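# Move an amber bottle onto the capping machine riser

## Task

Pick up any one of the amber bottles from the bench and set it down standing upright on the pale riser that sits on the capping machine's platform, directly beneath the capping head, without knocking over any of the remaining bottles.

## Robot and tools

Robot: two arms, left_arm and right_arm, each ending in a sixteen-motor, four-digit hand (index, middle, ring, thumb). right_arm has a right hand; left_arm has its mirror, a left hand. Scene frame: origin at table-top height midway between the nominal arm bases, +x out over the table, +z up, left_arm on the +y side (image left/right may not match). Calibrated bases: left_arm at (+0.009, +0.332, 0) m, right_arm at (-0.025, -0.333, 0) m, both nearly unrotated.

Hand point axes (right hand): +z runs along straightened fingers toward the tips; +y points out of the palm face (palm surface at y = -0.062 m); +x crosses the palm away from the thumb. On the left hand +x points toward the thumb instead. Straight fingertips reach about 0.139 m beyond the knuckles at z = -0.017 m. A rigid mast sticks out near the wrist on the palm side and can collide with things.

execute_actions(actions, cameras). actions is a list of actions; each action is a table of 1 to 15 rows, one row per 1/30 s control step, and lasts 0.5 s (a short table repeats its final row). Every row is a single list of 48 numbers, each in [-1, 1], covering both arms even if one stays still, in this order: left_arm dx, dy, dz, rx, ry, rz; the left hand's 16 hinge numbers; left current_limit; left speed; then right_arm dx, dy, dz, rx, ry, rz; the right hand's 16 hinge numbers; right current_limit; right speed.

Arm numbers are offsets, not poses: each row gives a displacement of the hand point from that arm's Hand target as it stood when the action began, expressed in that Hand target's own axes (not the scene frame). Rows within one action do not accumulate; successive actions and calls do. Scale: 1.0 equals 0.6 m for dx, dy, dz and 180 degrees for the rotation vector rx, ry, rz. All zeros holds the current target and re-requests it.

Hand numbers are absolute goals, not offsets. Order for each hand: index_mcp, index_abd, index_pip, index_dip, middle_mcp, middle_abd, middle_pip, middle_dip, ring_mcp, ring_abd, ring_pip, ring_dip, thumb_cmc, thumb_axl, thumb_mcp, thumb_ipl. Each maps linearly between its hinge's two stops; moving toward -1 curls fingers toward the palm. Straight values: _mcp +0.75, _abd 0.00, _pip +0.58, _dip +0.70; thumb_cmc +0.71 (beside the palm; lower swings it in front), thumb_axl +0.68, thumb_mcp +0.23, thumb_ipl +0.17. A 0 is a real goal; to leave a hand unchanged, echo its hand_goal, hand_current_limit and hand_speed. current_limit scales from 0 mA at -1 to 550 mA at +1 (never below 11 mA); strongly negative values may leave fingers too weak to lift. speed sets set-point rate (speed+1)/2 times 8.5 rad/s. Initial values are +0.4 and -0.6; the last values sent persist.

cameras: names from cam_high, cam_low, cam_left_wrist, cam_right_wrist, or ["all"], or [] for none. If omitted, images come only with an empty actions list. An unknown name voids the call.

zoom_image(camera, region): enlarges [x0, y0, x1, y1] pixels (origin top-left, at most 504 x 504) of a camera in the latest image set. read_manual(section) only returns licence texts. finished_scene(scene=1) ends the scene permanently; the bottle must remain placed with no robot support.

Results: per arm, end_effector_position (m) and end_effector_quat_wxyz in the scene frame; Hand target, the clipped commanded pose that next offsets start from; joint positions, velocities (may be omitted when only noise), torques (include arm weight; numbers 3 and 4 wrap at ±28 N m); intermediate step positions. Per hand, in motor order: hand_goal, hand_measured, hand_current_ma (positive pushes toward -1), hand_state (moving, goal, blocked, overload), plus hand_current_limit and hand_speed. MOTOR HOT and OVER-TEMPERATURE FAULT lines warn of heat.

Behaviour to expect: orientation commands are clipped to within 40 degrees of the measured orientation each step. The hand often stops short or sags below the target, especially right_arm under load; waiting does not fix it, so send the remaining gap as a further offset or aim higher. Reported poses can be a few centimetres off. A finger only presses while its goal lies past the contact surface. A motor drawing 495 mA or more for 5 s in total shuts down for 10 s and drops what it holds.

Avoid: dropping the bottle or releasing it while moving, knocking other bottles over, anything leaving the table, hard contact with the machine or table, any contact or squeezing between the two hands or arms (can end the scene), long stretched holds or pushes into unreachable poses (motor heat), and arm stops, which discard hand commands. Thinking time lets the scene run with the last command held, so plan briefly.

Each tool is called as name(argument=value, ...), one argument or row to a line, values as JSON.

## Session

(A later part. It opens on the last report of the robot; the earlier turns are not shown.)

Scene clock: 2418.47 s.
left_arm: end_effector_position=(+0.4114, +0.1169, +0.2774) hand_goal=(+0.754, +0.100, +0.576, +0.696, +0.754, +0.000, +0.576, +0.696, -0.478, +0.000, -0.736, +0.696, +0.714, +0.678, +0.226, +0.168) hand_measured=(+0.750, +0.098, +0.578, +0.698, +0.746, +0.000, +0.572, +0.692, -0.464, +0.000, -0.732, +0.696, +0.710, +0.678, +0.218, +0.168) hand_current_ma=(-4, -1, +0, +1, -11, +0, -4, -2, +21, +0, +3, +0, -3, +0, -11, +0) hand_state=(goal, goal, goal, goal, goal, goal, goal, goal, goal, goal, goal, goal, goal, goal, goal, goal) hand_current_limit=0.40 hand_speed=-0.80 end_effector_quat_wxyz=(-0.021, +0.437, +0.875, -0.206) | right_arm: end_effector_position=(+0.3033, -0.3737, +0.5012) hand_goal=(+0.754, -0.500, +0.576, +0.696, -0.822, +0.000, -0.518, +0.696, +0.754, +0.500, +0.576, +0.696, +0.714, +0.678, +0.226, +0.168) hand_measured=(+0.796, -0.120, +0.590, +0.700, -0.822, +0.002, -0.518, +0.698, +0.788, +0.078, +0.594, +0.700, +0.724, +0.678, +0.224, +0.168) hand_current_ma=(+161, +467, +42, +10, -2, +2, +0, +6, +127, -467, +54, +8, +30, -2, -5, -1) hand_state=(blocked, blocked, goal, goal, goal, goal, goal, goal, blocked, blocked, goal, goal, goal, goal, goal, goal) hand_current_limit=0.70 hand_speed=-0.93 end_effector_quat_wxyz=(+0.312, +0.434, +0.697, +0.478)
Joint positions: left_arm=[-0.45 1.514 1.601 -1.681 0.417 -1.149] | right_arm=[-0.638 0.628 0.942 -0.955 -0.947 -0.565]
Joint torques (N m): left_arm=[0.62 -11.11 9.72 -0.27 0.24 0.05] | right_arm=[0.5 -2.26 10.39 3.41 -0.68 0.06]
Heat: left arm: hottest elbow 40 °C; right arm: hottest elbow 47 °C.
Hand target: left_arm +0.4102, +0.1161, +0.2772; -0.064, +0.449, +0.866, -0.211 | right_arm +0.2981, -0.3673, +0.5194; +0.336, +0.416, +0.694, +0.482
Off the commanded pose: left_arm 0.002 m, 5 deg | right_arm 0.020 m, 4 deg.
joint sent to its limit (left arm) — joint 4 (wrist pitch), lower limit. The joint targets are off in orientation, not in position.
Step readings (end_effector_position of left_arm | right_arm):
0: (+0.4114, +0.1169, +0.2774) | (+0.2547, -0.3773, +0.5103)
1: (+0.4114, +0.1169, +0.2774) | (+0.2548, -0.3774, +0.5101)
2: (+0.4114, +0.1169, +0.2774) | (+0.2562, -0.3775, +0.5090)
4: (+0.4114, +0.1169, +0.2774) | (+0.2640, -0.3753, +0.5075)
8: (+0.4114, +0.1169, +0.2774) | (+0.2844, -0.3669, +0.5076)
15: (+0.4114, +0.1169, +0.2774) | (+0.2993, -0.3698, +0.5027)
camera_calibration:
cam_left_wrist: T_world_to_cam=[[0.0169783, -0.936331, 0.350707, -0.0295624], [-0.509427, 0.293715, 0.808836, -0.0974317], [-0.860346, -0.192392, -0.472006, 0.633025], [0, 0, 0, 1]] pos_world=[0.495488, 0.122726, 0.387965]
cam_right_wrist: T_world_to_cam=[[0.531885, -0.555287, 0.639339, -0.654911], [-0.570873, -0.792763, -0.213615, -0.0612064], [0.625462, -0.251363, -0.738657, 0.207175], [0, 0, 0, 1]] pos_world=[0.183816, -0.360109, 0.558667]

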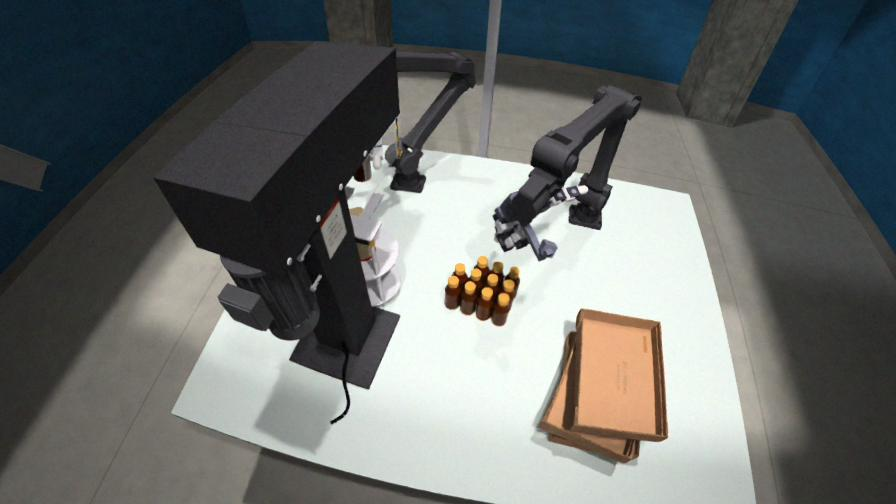

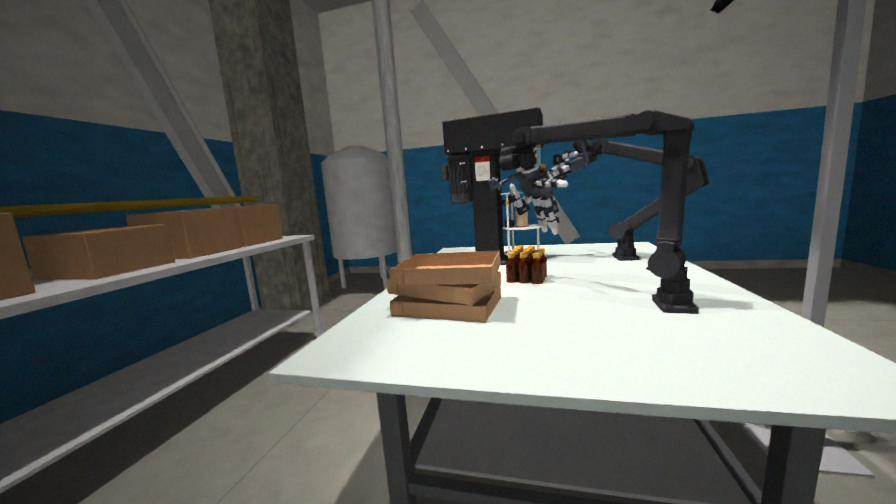

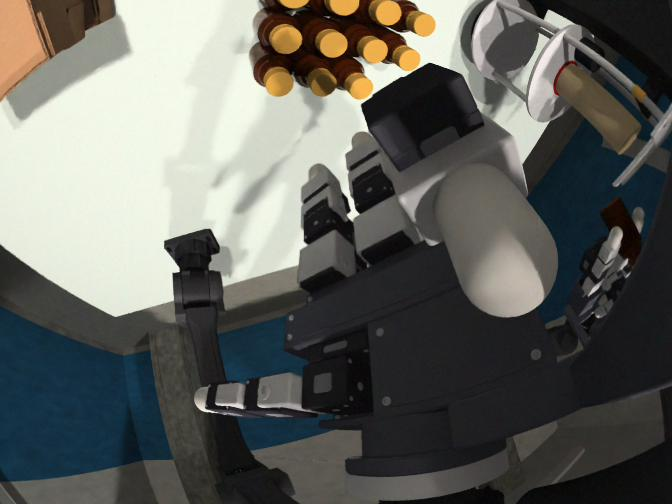

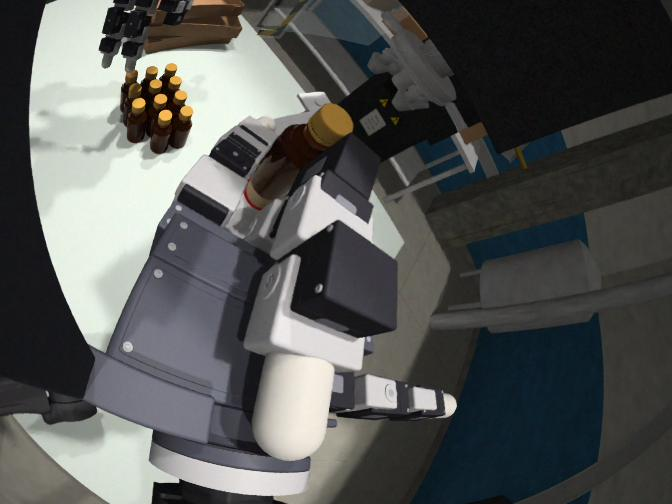

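execute_actions(
  actions=[
    [[0,0,0,0,0,0,0.754,0.1,0.576,0.696,0.754,0.0,0.576,0.696,-0.479,0,-0.737,0.696,0.714,0.678,0.226,0.168,0.4,-0.8,0.0271,-0.0168,0.0183,0,0,0,0.754,-0.5,0.576,0.696,-0.822,0.0,-0.518,0.696,0.754,0.5,0.576,0.696,0.714,0.678,0.226,0.168,0.7,-0.93]],
  ],
  cameras=["cam_high","cam_left_wrist","cam_right_wrist"],
)

zoom_image(
  camera="cam_left_wrist",
  region=[520, 30, 672, 300],
)

zoom_image(
  camera="cam_high",
  region=[330, 130, 410, 230],
)

zoom_image(
  camera="cam_right_wrist",
  region=[220, 60, 380, 220],
)

Scene clock: 2457.33 s.
left_arm: end_effector_position=(+0.4114, +0.1169, +0.2774) hand_goal=(+0.754, +0.100, +0.576, +0.696, +0.754, +0.000, +0.576, +0.696, -0.478, +0.000, -0.736, +0.696, +0.714, +0.678, +0.226, +0.168) hand_measured=(+0.750, +0.098, +0.578, +0.698, +0.746, +0.000, +0.572, +0.692, -0.464, +0.000, -0.732, +0.696, +0.710, +0.678, +0.218, +0.168) hand_current_ma=(-4, -1, +0, +1, -11, +0, -4, -2, +21, +0, +3, +0, -3, +0, -11, +0) hand_state=(goal, goal, goal, goal, goal, goal, goal, goal, goal, goal, goal, goal, goal, goal, goal, goal) hand_current_limit=0.40 hand_speed=-0.80 end_effector_quat_wxyz=(-0.021, +0.437, +0.875, -0.206) | right_arm: end_effector_position=(+0.3039, -0.3557, +0.4852) hand_goal=(+0.754, -0.500, +0.576, +0.696, -0.822, +0.000, -0.518, +0.696, +0.754, +0.500, +0.576, +0.696, +0.714, +0.678, +0.226, +0.168) hand_measured=(+0.796, -0.120, +0.590, +0.700, -0.822, +0.002, -0.518, +0.698, +0.788, +0.078, +0.594, +0.700, +0.724, +0.678, +0.224, +0.168) hand_current_ma=(+161, +467, +42, +10, -2, +2, +0, +6, +127, -467, +54, +8, +30, -2, -5, -1) hand_state=(blocked, blocked, goal, goal, goal, goal, goal, goal, blocked, blocked, goal, goal, goal, goal, goal, goal) hand_current_limit=0.70 hand_speed=-0.93 end_effector_quat_wxyz=(+0.312, +0.436, +0.697, +0.476)
Joint positions: left_arm=[-0.45 1.514 1.601 -1.681 0.417 -1.149] | right_arm=[-0.546 0.576 0.877 -0.878 -0.867 -0.482]
Joint torques (N m): left_arm=[0.56 -11.16 9.81 -0.25 0.26 0.05] | right_arm=[0.56 -1.73 10.58 3.64 -0.54 0.04]
Heat: left arm: hottest elbow 40 °C; right arm: hottest elbow 44 °C.
Hand target: left_arm +0.4102, +0.1161, +0.2772; -0.064, +0.449, +0.866, -0.211 | right_arm +0.2982, -0.3503, +0.5055; +0.337, +0.416, +0.694, +0.482
Off the commanded pose: left_arm 0.002 m, 5 deg | right_arm 0.022 m, 4 deg.
joint sent to its limit (left arm) — joint 4 (wrist pitch), lower limit. The joint targets are off in orientation, not in position.
Step readings (end_effector_position of left_arm | right_arm):
0: (+0.4114, +0.1169, +0.2774) | (+0.3033, -0.3738, +0.5012)
1: (+0.4114, +0.1169, +0.2774) | (+0.3035, -0.3740, +0.5008)
2: (+0.4114, +0.1169, +0.2774) | (+0.3040, -0.3739, +0.4999)
4: (+0.4114, +0.1169, +0.2774) | (+0.3049, -0.3707, +0.4954)
8: (+0.4114, +0.1169, +0.2774) | (+0.3037, -0.3583, +0.4853)
15: (+0.4114, +0.1169, +0.2774) | (+0.3031, -0.3549, +0.4857)
camera_calibration:
cam_left_wrist: T_world_to_cam=[[0.0169783, -0.936331, 0.350707, -0.0295624], [-0.509427, 0.293715, 0.808836, -0.0974317], [-0.860346, -0.192392, -0.472006, 0.633025], [0, 0, 0, 1]] pos_world=[0.495488, 0.122726, 0.387965]
cam_right_wrist: T_world_to_cam=[[0.532217, -0.555173, 0.639163, -0.635003], [-0.574056, -0.791552, -0.209534, -0.0506295], [0.622258, -0.255398, -0.739978, 0.199598], [0, 0, 0, 1]] pos_world=[0.184694, -0.341635, 0.542959]
Images, in order (width x height): cam_high 896x504, cam_left_wrist 672x504, cam_right_wrist 672x504.

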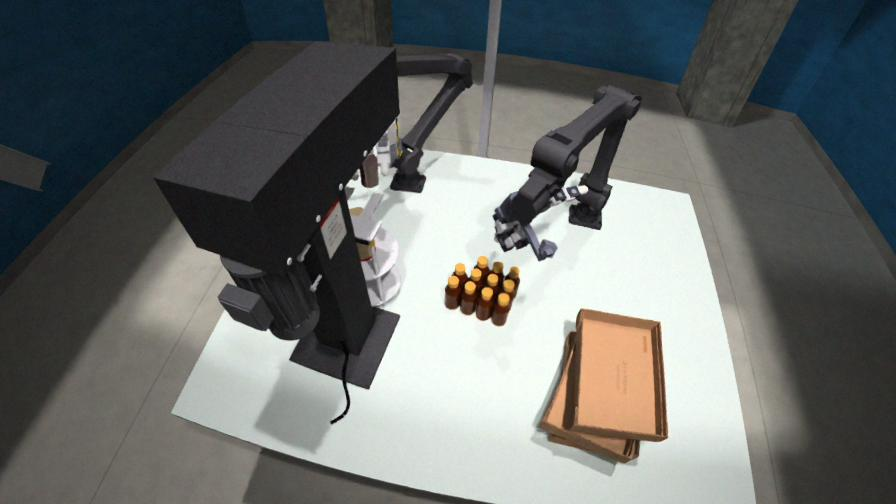

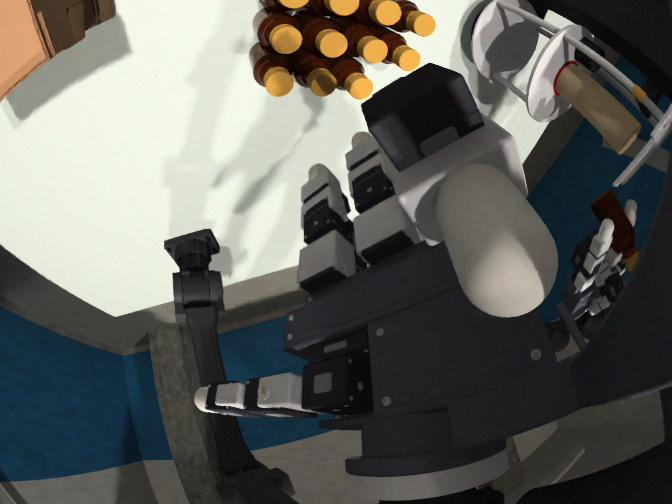

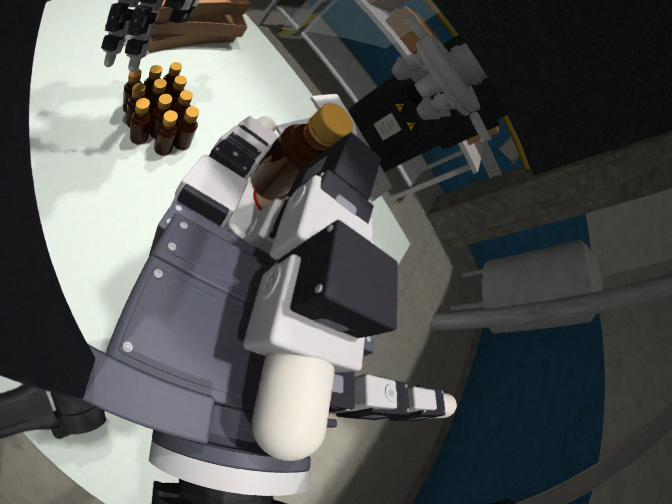

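Scaled by 1.867 from the camera's 672x504 image, which has a finer 960x720 frame.

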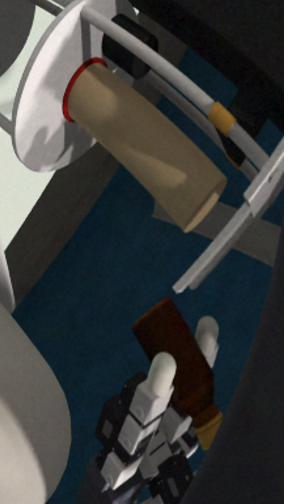

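Scaled by 5.040 from the camera's 896x504 image, which has a finer 1280x720 frame.

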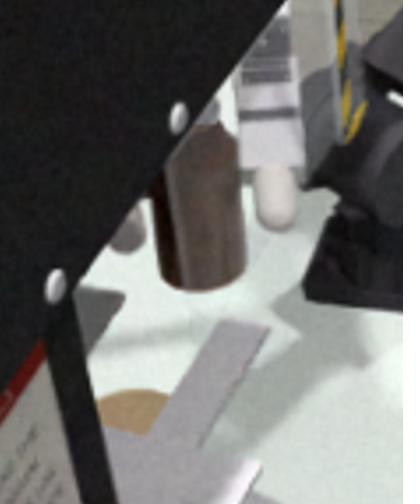

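Scaled by 3.150 from the camera's 672x504 image, which has a finer 960x720 frame.

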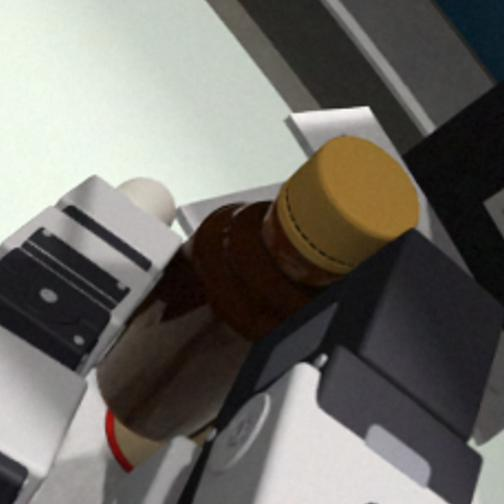

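execute_actions(
  actions=[
    [[0,0,0,0,0,0,0.754,0.1,0.576,0.696,0.754,0.0,0.576,0.696,-0.479,0,-0.737,0.696,0.714,0.678,0.226,0.168,0.4,-0.8,-0.0214,0.0127,0.0434,0,0,0,0.754,-0.5,0.576,0.696,-0.822,0.0,-0.518,0.696,0.754,0.5,0.576,0.696,0.714,0.678,0.226,0.168,0.7,-0.93]],
  ],
  cameras=["cam_high","cam_left_wrist","cam_right_wrist"],
)

zoom_image(
  camera="cam_left_wrist",
  region=[520, 30, 672, 300],
)

zoom_image(
  camera="cam_high",
  region=[330, 130, 410, 230],
)

Scene clock: 2467.50 s.
left_arm: end_effector_position=(+0.4114, +0.1169, +0.2774) hand_goal=(+0.754, +0.100, +0.576, +0.696, +0.754, +0.000, +0.576, +0.696, -0.478, +0.000, -0.736, +0.696, +0.714, +0.678, +0.226, +0.168) hand_measured=(+0.750, +0.098, +0.578, +0.698, +0.746, +0.000, +0.572, +0.692, -0.464, +0.000, -0.732, +0.696, +0.710, +0.678, +0.218, +0.168) hand_current_ma=(-4, -1, +0, +1, -11, +0, -4, -2, +21, +0, +3, +0, -3, +0, -11, +0) hand_state=(goal, goal, goal, goal, goal, goal, goal, goal, goal, goal, goal, goal, goal, goal, goal, goal) hand_current_limit=0.40 hand_speed=-0.80 end_effector_quat_wxyz=(-0.021, +0.437, +0.875, -0.206) | right_arm: end_effector_position=(+0.3294, -0.3533, +0.4830) hand_goal=(+0.754, -0.500, +0.576, +0.696, -0.822, +0.000, -0.518, +0.696, +0.754, +0.500, +0.576, +0.696, +0.714, +0.678, +0.226, +0.168) hand_measured=(+0.796, -0.120, +0.590, +0.700, -0.822, +0.002, -0.518, +0.698, +0.788, +0.078, +0.594, +0.700, +0.724, +0.678, +0.224, +0.168) hand_current_ma=(+161, +467, +42, +10, -2, +2, +0, +6, +127, -467, +54, +8, +30, -2, -5, -1) hand_state=(blocked, blocked, goal, goal, goal, goal, goal, goal, blocked, blocked, goal, goal, goal, goal, goal, goal) hand_current_limit=0.70 hand_speed=-0.93 end_effector_quat_wxyz=(+0.314, +0.434, +0.699, +0.474)
Joint positions: left_arm=[-0.45 1.514 1.601 -1.681 0.417 -1.149] | right_arm=[-0.469 0.629 0.877 -0.78 -0.799 -0.428]
Joint torques (N m): left_arm=[0.09 -10.99 9.72 -0.05 0.21 0.09] | right_arm=[0.5 -1.49 11.58 3.81 -0.44 0.07]
Heat: left arm: hottest elbow 40 °C; right arm: hottest elbow 43 °C.
Hand target: left_arm +0.4102, +0.1161, +0.2772; -0.064, +0.449, +0.866, -0.211 | right_arm +0.3281, -0.3503, +0.5055; +0.337, +0.416, +0.694, +0.482
Off the commanded pose: left_arm 0.002 m, 5 deg | right_arm 0.023 m, 3 deg.
joint sent to its limit (left arm) — joint 4 (wrist pitch), lower limit. The joint targets are off in orientation, not in position.
Step readings (end_effector_position of left_arm | right_arm):
0: (+0.4114, +0.1169, +0.2774) | (+0.3040, -0.3558, +0.4852)
1: (+0.4114, +0.1169, +0.2774) | (+0.3040, -0.3558, +0.4852)
2: (+0.4114, +0.1169, +0.2774) | (+0.3049, -0.3559, +0.4858)
4: (+0.4114, +0.1169, +0.2774) | (+0.3091, -0.3553, +0.4871)
8: (+0.4114, +0.1169, +0.2774) | (+0.3211, -0.3506, +0.4860)
15: (+0.4114, +0.1169, +0.2774) | (+0.3292, -0.3531, +0.4824)
camera_calibration:
cam_left_wrist: T_world_to_cam=[[0.0169783, -0.936331, 0.350707, -0.0295624], [-0.509427, 0.293715, 0.808836, -0.0974317], [-0.860346, -0.192392, -0.472006, 0.633025], [0, 0, 0, 1]] pos_world=[0.495488, 0.122726, 0.387965]
cam_right_wrist: T_world_to_cam=[[0.531362, -0.550896, 0.643559, -0.646149], [-0.573271, -0.793147, -0.205619, -0.0371924], [0.623711, -0.259675, -0.737261, 0.179432], [0, 0, 0, 1]] pos_world=[0.210104, -0.338866, 0.540476]
Images, in order (width x height): cam_high 896x504, cam_left_wrist 672x504, cam_right_wrist 672x504.

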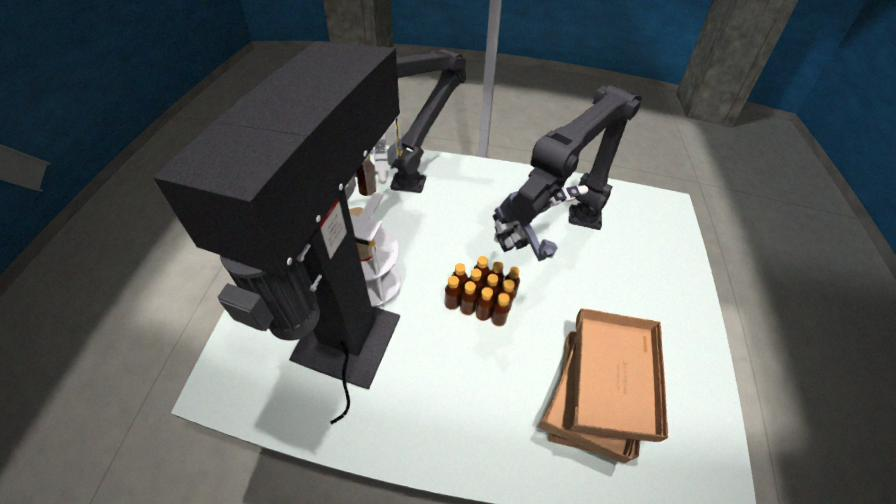

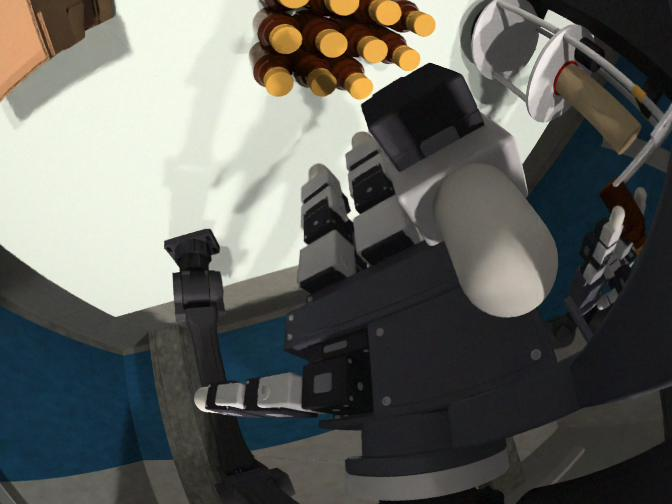

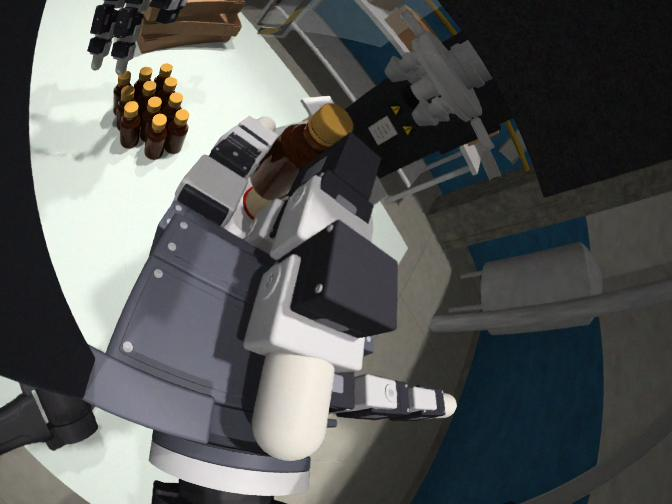

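Scaled by 1.867 from the camera's 672x504 image, which has a finer 960x720 frame.

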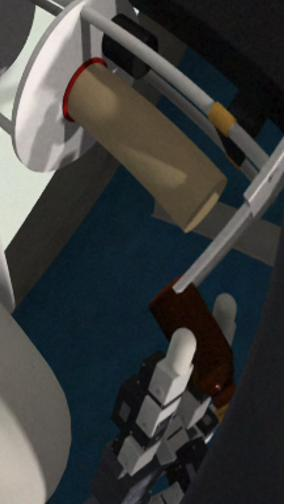

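Scaled by 5.040 from the camera's 896x504 image, which has a finer 1280x720 frame.

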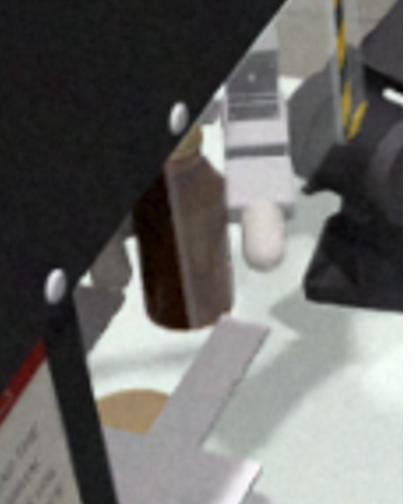

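execute_actions(
  actions=[
    [[0,0,0,0,0,0,0.754,0.1,0.576,0.696,0.754,0.0,0.576,0.696,-0.479,0,-0.737,0.696,0.714,0.678,0.226,0.168,0.4,-0.8,-0.0317,0.0177,0.056,0,0,0,0.754,-0.5,0.576,0.696,-0.822,0.0,-0.518,0.696,0.754,0.5,0.576,0.696,0.714,0.678,0.226,0.168,0.7,-0.93]],
  ],
  cameras=["cam_high","cam_left_wrist","cam_right_wrist"],
)

zoom_image(
  camera="cam_left_wrist",
  region=[520, 30, 672, 300],
)

zoom_image(
  camera="cam_high",
  region=[330, 130, 410, 230],
)

zoom_image(
  camera="cam_right_wrist",
  region=[220, 60, 380, 220],
)

Scene clock: 2474.40 s.
left_arm: end_effector_position=(+0.4114, +0.1169, +0.2774) hand_goal=(+0.754, +0.100, +0.576, +0.696, +0.754, +0.000, +0.576, +0.696, -0.478, +0.000, -0.736, +0.696, +0.714, +0.678, +0.226, +0.168) hand_measured=(+0.750, +0.098, +0.578, +0.698, +0.746, +0.000, +0.572, +0.692, -0.464, +0.000, -0.732, +0.696, +0.710, +0.678, +0.218, +0.168) hand_current_ma=(-4, -1, +0, +1, -11, +0, -4, -2, +21, +0, +3, +0, -3, +0, -11, +0) hand_state=(goal, goal, goal, goal, goal, goal, goal, goal, goal, goal, goal, goal, goal, goal, goal, goal) hand_current_limit=0.40 hand_speed=-0.80 end_effector_quat_wxyz=(-0.021, +0.437, +0.875, -0.206) | right_arm: end_effector_position=(+0.3696, -0.3561, +0.4654) hand_goal=(+0.754, -0.500, +0.576, +0.696, -0.822, +0.000, -0.518, +0.696, +0.754, +0.500, +0.576, +0.696, +0.714, +0.678, +0.226, +0.168) hand_measured=(+0.794, -0.120, +0.588, +0.700, -0.822, +0.002, -0.518, +0.698, +0.784, +0.078, +0.590, +0.698, +0.724, +0.678, +0.224, +0.168) hand_current_ma=(+149, +467, +36, +9, -2, +2, -1, +6, +109, -467, +41, +6, +30, -2, -5, -1) hand_state=(blocked, blocked, goal, goal, goal, goal, goal, goal, blocked, blocked, goal, goal, goal, goal, goal, goal) hand_current_limit=0.70 hand_speed=-0.93 end_effector_quat_wxyz=(+0.302, +0.442, +0.701, +0.470)
Joint positions: left_arm=[-0.45 1.514 1.601 -1.681 0.417 -1.149] | right_arm=[-0.404 0.732 0.877 -0.679 -0.741 -0.388]
Joint torques (N m): left_arm=[0.03 -11.11 9.73 -0.09 0.29 0.07] | right_arm=[0.62 -2.96 14.16 3.82 -0.4 0.07]
Heat: left arm: hottest elbow 40 °C; right arm: hottest elbow 42 °C.
Hand target: left_arm +0.4102, +0.1161, +0.2772; -0.064, +0.449, +0.866, -0.211 | right_arm +0.3681, -0.3525, +0.5065; +0.337, +0.416, +0.694, +0.482
Off the commanded pose: left_arm 0.002 m, 5 deg | right_arm 0.041 m, 5 deg.
joint sent to its limit (left arm) — joint 4 (wrist pitch), lower limit. The joint targets are off in orientation, not in position.
Step readings (end_effector_position of left_arm | right_arm):
0: (+0.4114, +0.1169, +0.2774) | (+0.3295, -0.3533, +0.4830)
1: (+0.4114, +0.1169, +0.2774) | (+0.3297, -0.3534, +0.4829)
2: (+0.4114, +0.1169, +0.2774) | (+0.3312, -0.3537, +0.4830)
4: (+0.4114, +0.1169, +0.2774) | (+0.3388, -0.3543, +0.4820)
8: (+0.4114, +0.1169, +0.2774) | (+0.3592, -0.3535, +0.4720)
15: (+0.4114, +0.1169, +0.2774) | (+0.3694, -0.3562, +0.4653)
camera_calibration:
cam_left_wrist: T_world_to_cam=[[0.0169783, -0.936331, 0.350707, -0.0295624], [-0.509427, 0.293715, 0.808836, -0.0974317], [-0.860346, -0.192392, -0.472006, 0.633025], [0, 0, 0, 1]] pos_world=[0.495488, 0.122726, 0.387965]
cam_right_wrist: T_world_to_cam=[[0.549586, -0.55564, 0.623874, -0.656952], [-0.579134, -0.791604, -0.194852, -0.0222161], [0.602128, -0.254219, -0.756845, 0.159657], [0, 0, 0, 1]] pos_world=[0.252052, -0.342028, 0.526362]
Images, in order (width x height): cam_high 896x504, cam_left_wrist 672x504, cam_right_wrist 672x504.

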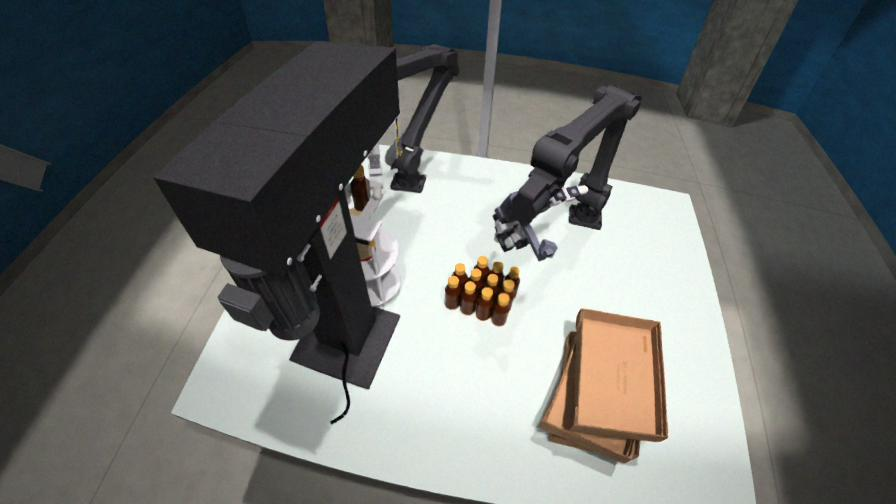

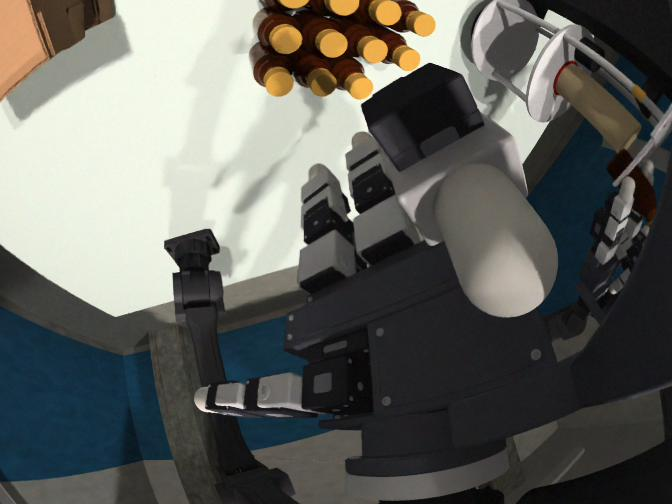

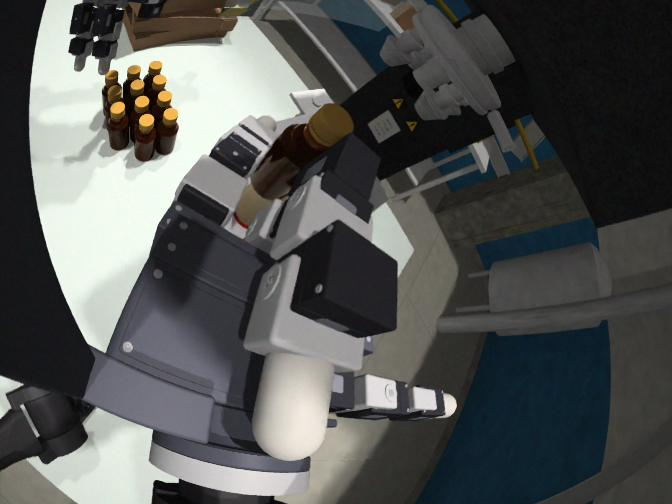

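Scaled by 1.867 from the camera's 672x504 image, which has a finer 960x720 frame.

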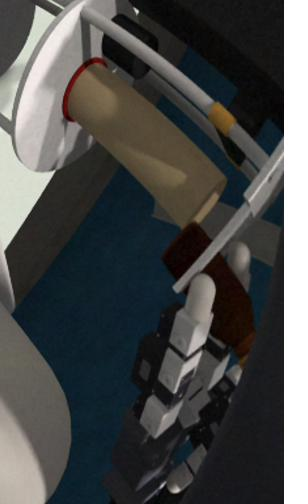

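Scaled by 5.040 from the camera's 896x504 image, which has a finer 1280x720 frame.

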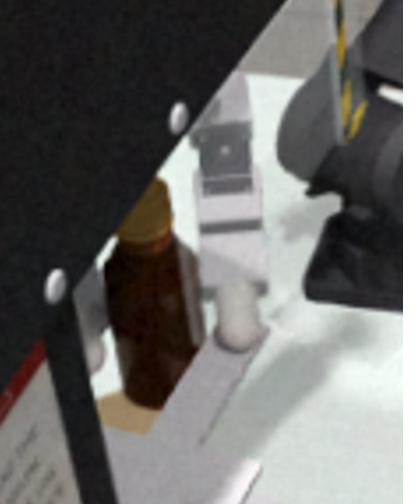

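Scaled by 3.150 from the camera's 672x504 image, which has a finer 960x720 frame.

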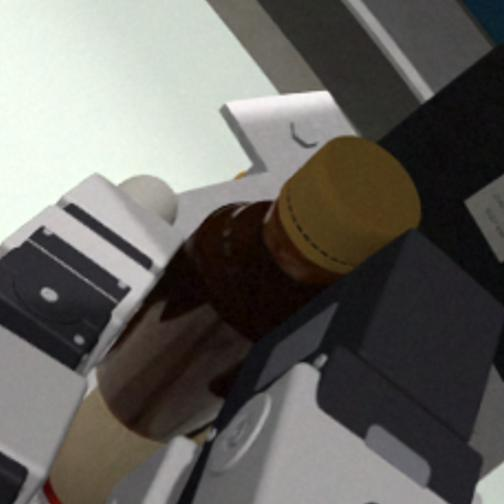

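execute_actions(
  actions=[
    [[0,0,0,0,0,0,0.754,0.1,0.576,0.696,0.754,0.0,0.576,0.696,-0.479,0,-0.737,0.696,0.714,0.678,0.226,0.168,0.4,-0.8,-0.0025,0.0348,-0.0113,0,0,0,0.754,-0.5,0.576,0.696,-0.822,0.0,-0.518,0.696,0.754,0.5,0.576,0.696,0.714,0.678,0.226,0.168,0.7,-0.93]],
  ],
  cameras=["cam_high","cam_left_wrist"],
)

zoom_image(
  camera="cam_left_wrist",
  region=[560, 80, 672, 260],
)

zoom_image(
  camera="cam_high",
  region=[330, 130, 410, 230],
)

Scene clock: 2494.73 s.
left_arm: end_effector_position=(+0.4114, +0.1169, +0.2774) hand_goal=(+0.754, +0.100, +0.576, +0.696, +0.754, +0.000, +0.576, +0.696, -0.478, +0.000, -0.736, +0.696, +0.714, +0.678, +0.226, +0.168) hand_measured=(+0.750, +0.098, +0.578, +0.698, +0.746, +0.000, +0.572, +0.692, -0.464, +0.000, -0.732, +0.696, +0.710, +0.678, +0.218, +0.168) hand_current_ma=(-4, -1, +0, +1, -11, +0, -4, -2, +21, +0, +3, +0, -3, +0, -11, +0) hand_state=(goal, goal, goal, goal, goal, goal, goal, goal, goal, goal, goal, goal, goal, goal, goal, goal) hand_current_limit=0.40 hand_speed=-0.80 end_effector_quat_wxyz=(-0.021, +0.437, +0.875, -0.206) | right_arm: end_effector_position=(+0.3691, -0.3560, +0.4805) hand_goal=(+0.754, -0.500, +0.576, +0.696, -0.822, +0.000, -0.518, +0.696, +0.754, +0.500, +0.576, +0.696, +0.714, +0.678, +0.226, +0.168) hand_measured=(+0.794, -0.120, +0.588, +0.700, -0.822, +0.002, -0.518, +0.698, +0.784, +0.078, +0.590, +0.698, +0.724, +0.678, +0.224, +0.168) hand_current_ma=(+149, +468, +36, +9, -2, +2, -1, +6, +109, -467, +43, +6, +30, -2, -5, -1) hand_state=(blocked, blocked, goal, goal, goal, goal, goal, goal, blocked, blocked, goal, goal, goal, goal, goal, goal) hand_current_limit=0.70 hand_speed=-0.93 end_effector_quat_wxyz=(+0.311, +0.436, +0.700, +0.472)
Joint positions: left_arm=[-0.45 1.514 1.601 -1.681 0.417 -1.149] | right_arm=[-0.404 0.733 0.904 -0.682 -0.741 -0.387]
Joint torques (N m): left_arm=[0.5 -10.81 9.76 -0.29 0.27 0.05] | right_arm=[0.5 -1.96 17.02 1.91 -0.4 0.05]
Heat: left arm: hottest elbow 40 °C; right arm: hottest elbow 42 °C.
Hand target: left_arm +0.4102, +0.1161, +0.2772; -0.064, +0.449, +0.866, -0.211 | right_arm +0.3682, -0.3524, +0.5283; +0.336, +0.416, +0.694, +0.482
Off the commanded pose: left_arm 0.002 m, 5 deg | right_arm 0.048 m, 4 deg.
joint sent to its limit (left arm) — joint 4 (wrist pitch), lower limit. The joint targets are off in orientation, not in position.
Step readings (end_effector_position of left_arm | right_arm):
0: (+0.4114, +0.1169, +0.2774) | (+0.3696, -0.3561, +0.4654)
1: (+0.4114, +0.1169, +0.2774) | (+0.3696, -0.3561, +0.4654)
2: (+0.4114, +0.1169, +0.2774) | (+0.3696, -0.3561, +0.4654)
4: (+0.4114, +0.1169, +0.2774) | (+0.3696, -0.3561, +0.4658)
8: (+0.4114, +0.1169, +0.2774) | (+0.3693, -0.3560, +0.4709)
15: (+0.4114, +0.1169, +0.2774) | (+0.3686, -0.3558, +0.4808)
camera_calibration:
cam_left_wrist: T_world_to_cam=[[0.0169783, -0.936331, 0.350707, -0.0295624], [-0.509427, 0.293715, 0.808836, -0.0974317], [-0.860346, -0.192392, -0.472006, 0.633025], [0, 0, 0, 1]] pos_world=[0.495488, 0.122726, 0.387965]
Images, in order (width x height): cam_high 896x504, cam_left_wrist 672x504.

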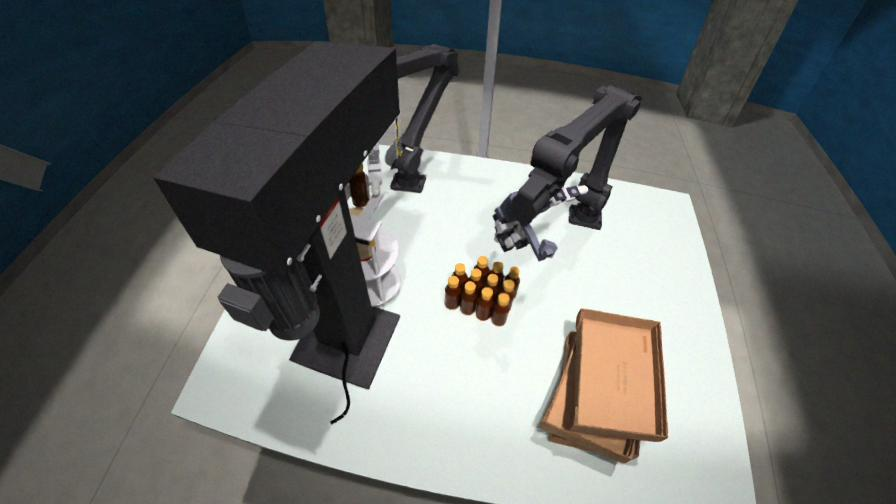

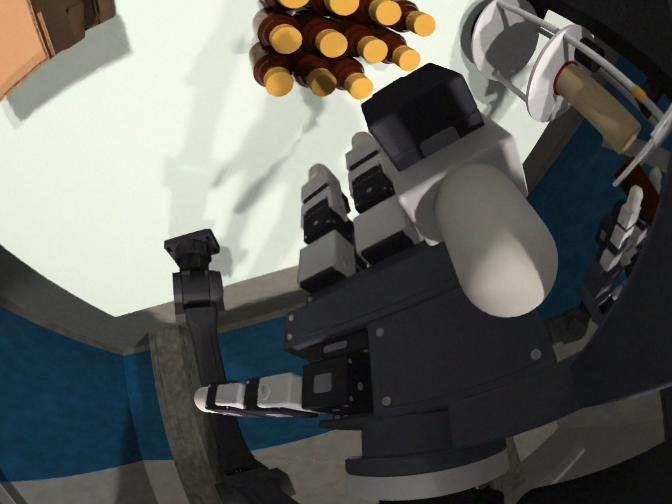

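Scaled by 2.800 from the camera's 672x504 image, which has a finer 960x720 frame.

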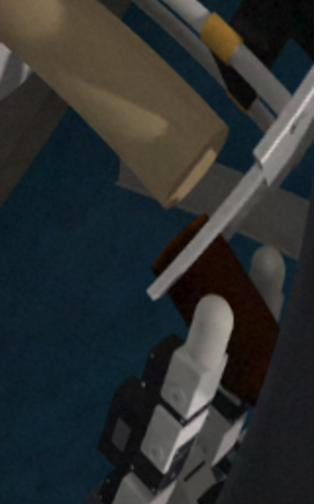

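Scaled by 5.040 from the camera's 896x504 image, which has a finer 1280x720 frame.

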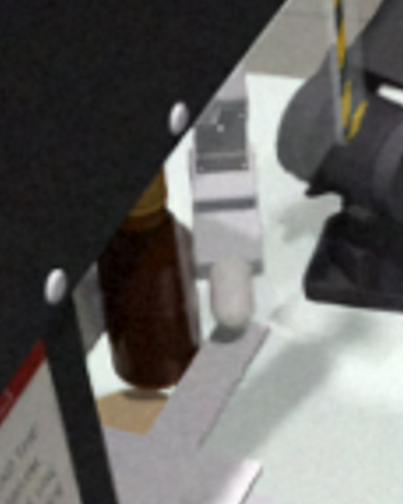

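execute_actions(
  actions=[
    [[0,0,0,0,0,0,0.754,0.1,0.576,0.696,0.754,0.0,0.576,0.696,-0.479,0,-0.737,0.696,0.714,0.678,0.226,0.168,0.4,-0.8,-0.0135,0.0137,0.0288,0,0,0,0.754,-0.5,0.576,0.696,-0.822,0.0,-0.518,0.696,0.754,0.5,0.576,0.696,0.714,0.678,0.226,0.168,0.7,-0.93]],
  ],
  cameras=["cam_high","cam_left_wrist","cam_right_wrist"],
)

zoom_image(
  camera="cam_left_wrist",
  region=[560, 80, 672, 260],
)

zoom_image(
  camera="cam_high",
  region=[330, 130, 410, 230],
)

zoom_image(
  camera="cam_right_wrist",
  region=[220, 30, 540, 220],
)

Scene clock: 2505.67 s.
left_arm: end_effector_position=(+0.4114, +0.1169, +0.2774) hand_goal=(+0.754, +0.100, +0.576, +0.696, +0.754, +0.000, +0.576, +0.696, -0.478, +0.000, -0.736, +0.696, +0.714, +0.678, +0.226, +0.168) hand_measured=(+0.750, +0.098, +0.578, +0.698, +0.746, +0.000, +0.572, +0.692, -0.464, +0.000, -0.732, +0.696, +0.710, +0.678, +0.218, +0.168) hand_current_ma=(-4, -1, +0, +1, -11, +0, -4, -2, +21, +0, +3, +0, -3, +0, -11, +0) hand_state=(goal, goal, goal, goal, goal, goal, goal, goal, goal, goal, goal, goal, goal, goal, goal, goal) hand_current_limit=0.40 hand_speed=-0.80 end_effector_quat_wxyz=(-0.021, +0.437, +0.875, -0.206) | right_arm: end_effector_position=(+0.3884, -0.3559, +0.4725) hand_goal=(+0.754, -0.500, +0.576, +0.696, -0.822, +0.000, -0.518, +0.696, +0.754, +0.500, +0.576, +0.696, +0.714, +0.678, +0.226, +0.168) hand_measured=(+0.794, -0.120, +0.588, +0.700, -0.822, +0.002, -0.518, +0.698, +0.784, +0.078, +0.590, +0.698, +0.724, +0.678, +0.224, +0.168) hand_current_ma=(+149, +468, +36, +9, -2, +2, -1, +6, +109, -467, +45, +6, +30, -2, -5, -1) hand_state=(blocked, blocked, goal, goal, goal, goal, goal, goal, blocked, blocked, goal, goal, goal, goal, goal, goal) hand_current_limit=0.70 hand_speed=-0.93 end_effector_quat_wxyz=(+0.295, +0.448, +0.703, +0.467)
Joint positions: left_arm=[-0.45 1.514 1.601 -1.681 0.417 -1.149] | right_arm=[-0.374 0.786 0.927 -0.682 -0.711 -0.37]
Joint torques (N m): left_arm=[0.44 -11.05 9.7 -0.27 0.26 0.09] | right_arm=[0.73 -3.37 17.09 3.4 -0.47 0.07]
Heat: left arm: hottest elbow 40 °C; right arm: hottest elbow 43 °C.
Hand target: left_arm +0.4102, +0.1161, +0.2772; -0.064, +0.449, +0.866, -0.211 | right_arm +0.3887, -0.3514, +0.5314; +0.336, +0.416, +0.694, +0.482
Off the commanded pose: left_arm 0.002 m, 5 deg | right_arm 0.059 m, 6 deg.
joint sent to its limit (left arm) — joint 4 (wrist pitch), lower limit. The joint targets are off in orientation, not in position.
Step readings (end_effector_position of left_arm | right_arm):
0: (+0.4114, +0.1169, +0.2774) | (+0.3693, -0.3561, +0.4803)
1: (+0.4114, +0.1169, +0.2774) | (+0.3694, -0.3560, +0.4801)
2: (+0.4114, +0.1169, +0.2774) | (+0.3702, -0.3563, +0.4800)
4: (+0.4114, +0.1169, +0.2774) | (+0.3740, -0.3562, +0.4798)
8: (+0.4114, +0.1169, +0.2774) | (+0.3839, -0.3550, +0.4768)
15: (+0.4114, +0.1169, +0.2774) | (+0.3883, -0.3560, +0.4725)
camera_calibration:
cam_left_wrist: T_world_to_cam=[[0.0169783, -0.936331, 0.350707, -0.0295624], [-0.509427, 0.293715, 0.808836, -0.0974317], [-0.860346, -0.192392, -0.472006, 0.633025], [0, 0, 0, 1]] pos_world=[0.495488, 0.122726, 0.387965]
cam_right_wrist: T_world_to_cam=[[0.559785, -0.559149, 0.61155, -0.671018], [-0.585161, -0.789291, -0.186031, -0.0109522], [0.58671, -0.253718, -0.769025, 0.165624], [0, 0, 0, 1]] pos_world=[0.272044, -0.341822, 0.535692]
Images, in order (width x height): cam_high 896x504, cam_left_wrist 672x504, cam_right_wrist 672x504.

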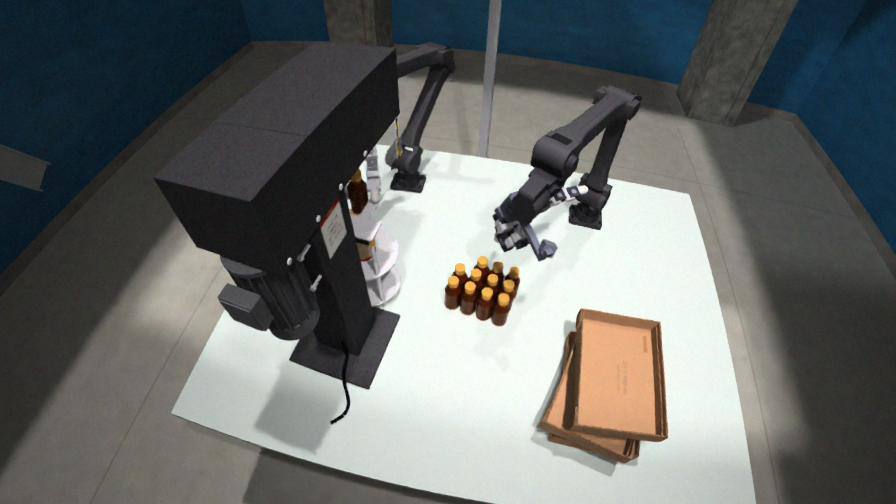

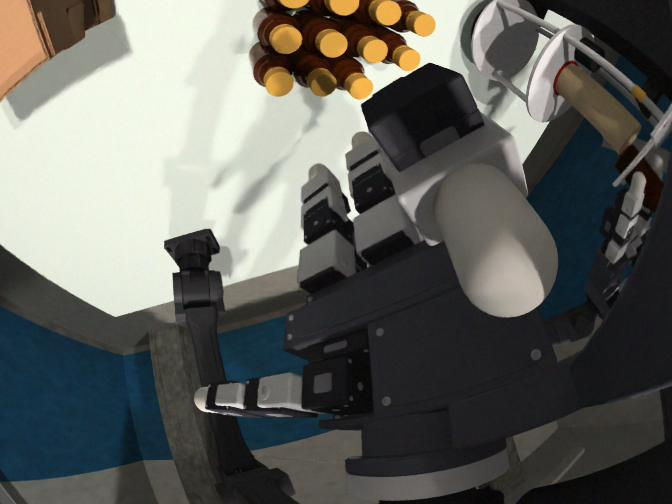

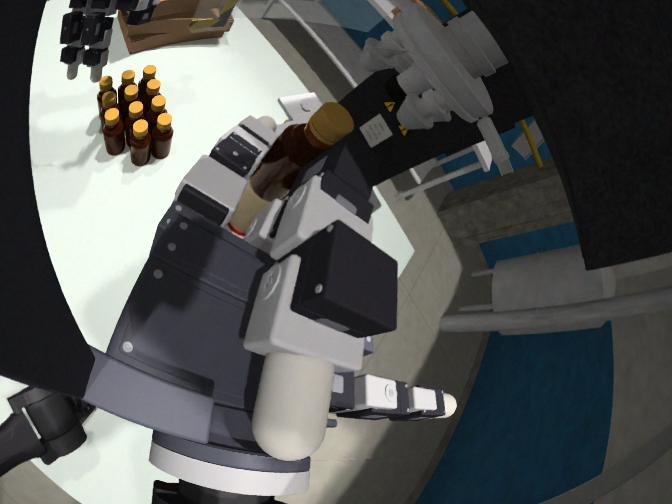

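Scaled by 2.800 from the camera's 672x504 image, which has a finer 960x720 frame.

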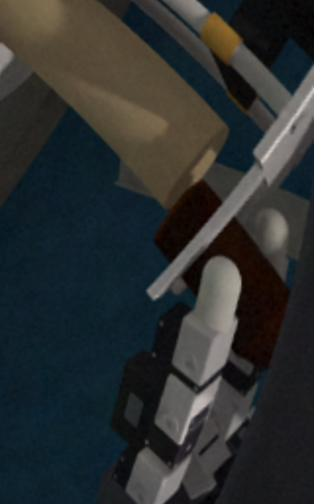

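Scaled by 5.040 from the camera's 896x504 image, which has a finer 1280x720 frame.

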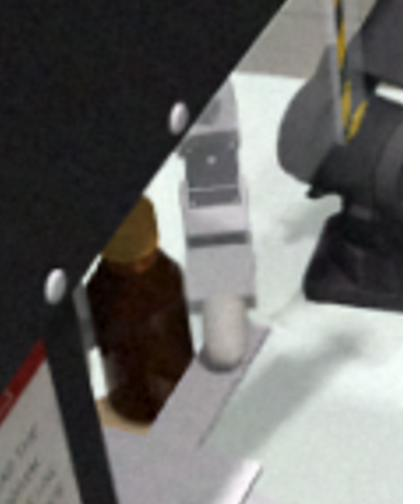

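Scaled by 1.575 from the camera's 672x504 image, which has a finer 960x720 frame.

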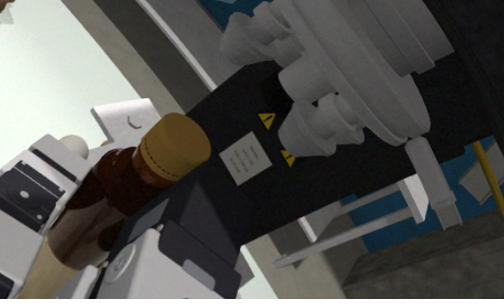

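execute_actions(
  actions=[
    [[0,0,0,0,0,0,0.754,0.1,0.576,0.696,0.754,0.0,0.576,0.696,-0.479,0,-0.737,0.696,0.714,0.678,0.226,0.168,0.4,-0.8,-0.005,0.0136,0.005,0,0,0,0.754,-0.5,0.576,0.696,-0.822,0.0,-0.518,0.696,0.754,0.5,0.576,0.696,0.714,0.678,0.226,0.168,0.7,-0.93],[0,0,0,0,0,0,0.754,0.1,0.576,0.696,0.754,0.0,0.576,0.696,-0.479,0,-0.737,0.696,0.714,0.678,0.226,0.168,0.4,-0.8,-0.0101,0.0272,0.0101,0,0,0,0.754,-0.5,0.576,0.696,-0.822,0.0,-0.518,0.696,0.754,0.5,0.576,0.696,0.714,0.678,0.226,0.168,0.7,-0.93]],
  ],
  cameras=["cam_high", "cam_left_wrist"],
)

zoom_image(
  camera="cam_left_wrist",
  region=[560, 80, 672, 260],
)

zoom_image(
  camera="cam_high",
  region=[330, 130, 410, 230],
)

Scene clock: 2528.37 s.
left_arm: end_effector_position=(+0.4114, +0.1169, +0.2774) hand_goal=(+0.754, +0.100, +0.576, +0.696, +0.754, +0.000, +0.576, +0.696, -0.478, +0.000, -0.736, +0.696, +0.714, +0.678, +0.226, +0.168) hand_measured=(+0.750, +0.098, +0.578, +0.698, +0.746, +0.000, +0.572, +0.692, -0.464, +0.000, -0.732, +0.696, +0.710, +0.678, +0.218, +0.168) hand_current_ma=(-4, -1, +0, +1, -11, +0, -4, -2, +21, +0, +3, +0, -3, +0, -11, +0) hand_state=(goal, goal, goal, goal, goal, goal, goal, goal, goal, goal, goal, goal, goal, goal, goal, goal) hand_current_limit=0.40 hand_speed=-0.80 end_effector_quat_wxyz=(-0.021, +0.437, +0.875, -0.206) | right_arm: end_effector_position=(+0.3998, -0.3558, +0.4896) hand_goal=(+0.754, -0.500, +0.576, +0.696, -0.822, +0.000, -0.518, +0.696, +0.754, +0.500, +0.576, +0.696, +0.714, +0.678, +0.226, +0.168) hand_measured=(+0.794, -0.120, +0.588, +0.700, -0.822, +0.002, -0.518, +0.698, +0.786, +0.078, +0.592, +0.698, +0.724, +0.678, +0.224, +0.168) hand_current_ma=(+149, +467, +38, +9, -2, +2, -1, +6, +114, -467, +48, +7, +30, -2, -5, -1) hand_state=(blocked, blocked, goal, goal, goal, goal, goal, goal, blocked, blocked, goal, goal, goal, goal, goal, goal) hand_current_limit=0.70 hand_speed=-0.93 end_effector_quat_wxyz=(+0.300, +0.445, +0.703, +0.467)
Joint positions: left_arm=[-0.45 1.514 1.601 -1.681 0.417 -1.149] | right_arm=[-0.358 0.821 0.98 -0.682 -0.697 -0.361]
Joint torques (N m): left_arm=[0.67 -10.58 9.72 -0.12 0.21 0.05] | right_arm=[0.67 -3.37 17.18 3.12 -0.42 0.07]
Heat: left arm: hottest elbow 40 °C; right arm: hottest elbow 45 °C.
Hand target: left_arm +0.4102, +0.1161, +0.2772; -0.064, +0.449, +0.866, -0.211 | right_arm +0.4008, -0.3516, +0.5453; +0.336, +0.416, +0.694, +0.482
Off the commanded pose: left_arm 0.002 m, 5 deg | right_arm 0.056 m, 6 deg.
joint sent to its limit (left arm) — joint 4 (wrist pitch), lower limit. The joint targets are off in orientation, not in position.
Step readings (end_effector_position of left_arm | right_arm):
0: (+0.4114, +0.1169, +0.2774) | (+0.3884, -0.3560, +0.4725)
1: (+0.4114, +0.1169, +0.2774) | (+0.3884, -0.3560, +0.4725)
2: (+0.4114, +0.1169, +0.2774) | (+0.3886, -0.3561, +0.4727)
4: (+0.4114, +0.1169, +0.2774) | (+0.3900, -0.3559, +0.4752)
8: (+0.4114, +0.1169, +0.2774) | (+0.3953, -0.3555, +0.4843)
15: (+0.4114, +0.1169, +0.2774) | (+0.3986, -0.3555, +0.4903)
camera_calibration:
cam_left_wrist: T_world_to_cam=[[0.0169783, -0.936331, 0.350707, -0.0295624], [-0.509427, 0.293715, 0.808836, -0.0974317], [-0.860346, -0.192392, -0.472006, 0.633025], [0, 0, 0, 1]] pos_world=[0.495488, 0.122726, 0.387965]
Images, in order (width x height): cam_high 896x504, cam_left_wrist 672x504.

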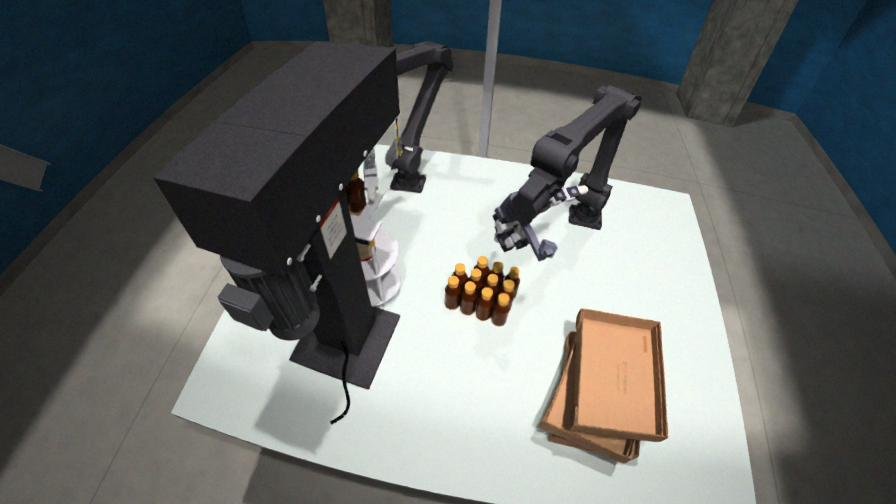

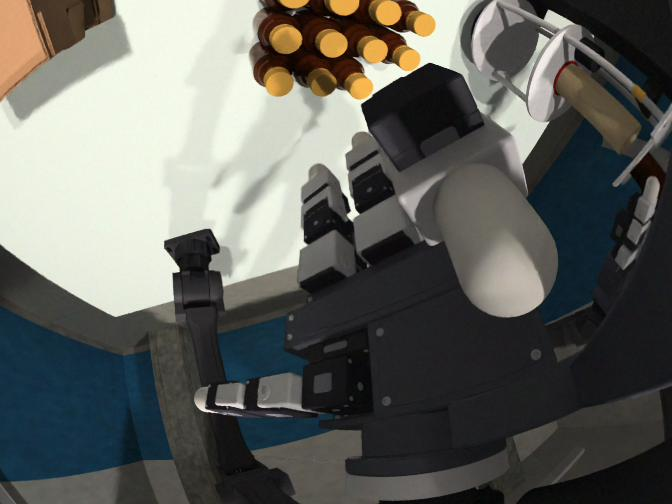

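Scaled by 2.800 from the camera's 672x504 image, which has a finer 960x720 frame.

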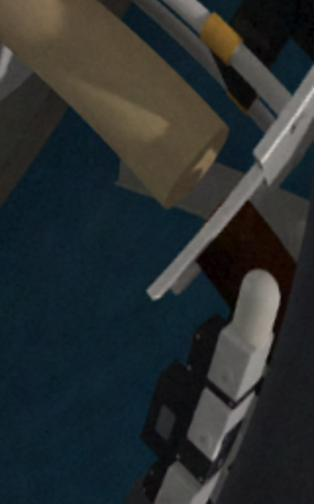

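Scaled by 5.040 from the camera's 896x504 image, which has a finer 1280x720 frame.

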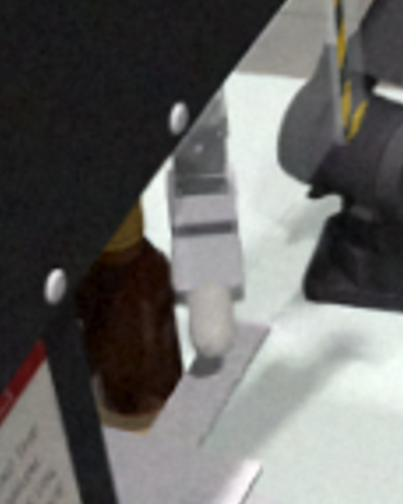

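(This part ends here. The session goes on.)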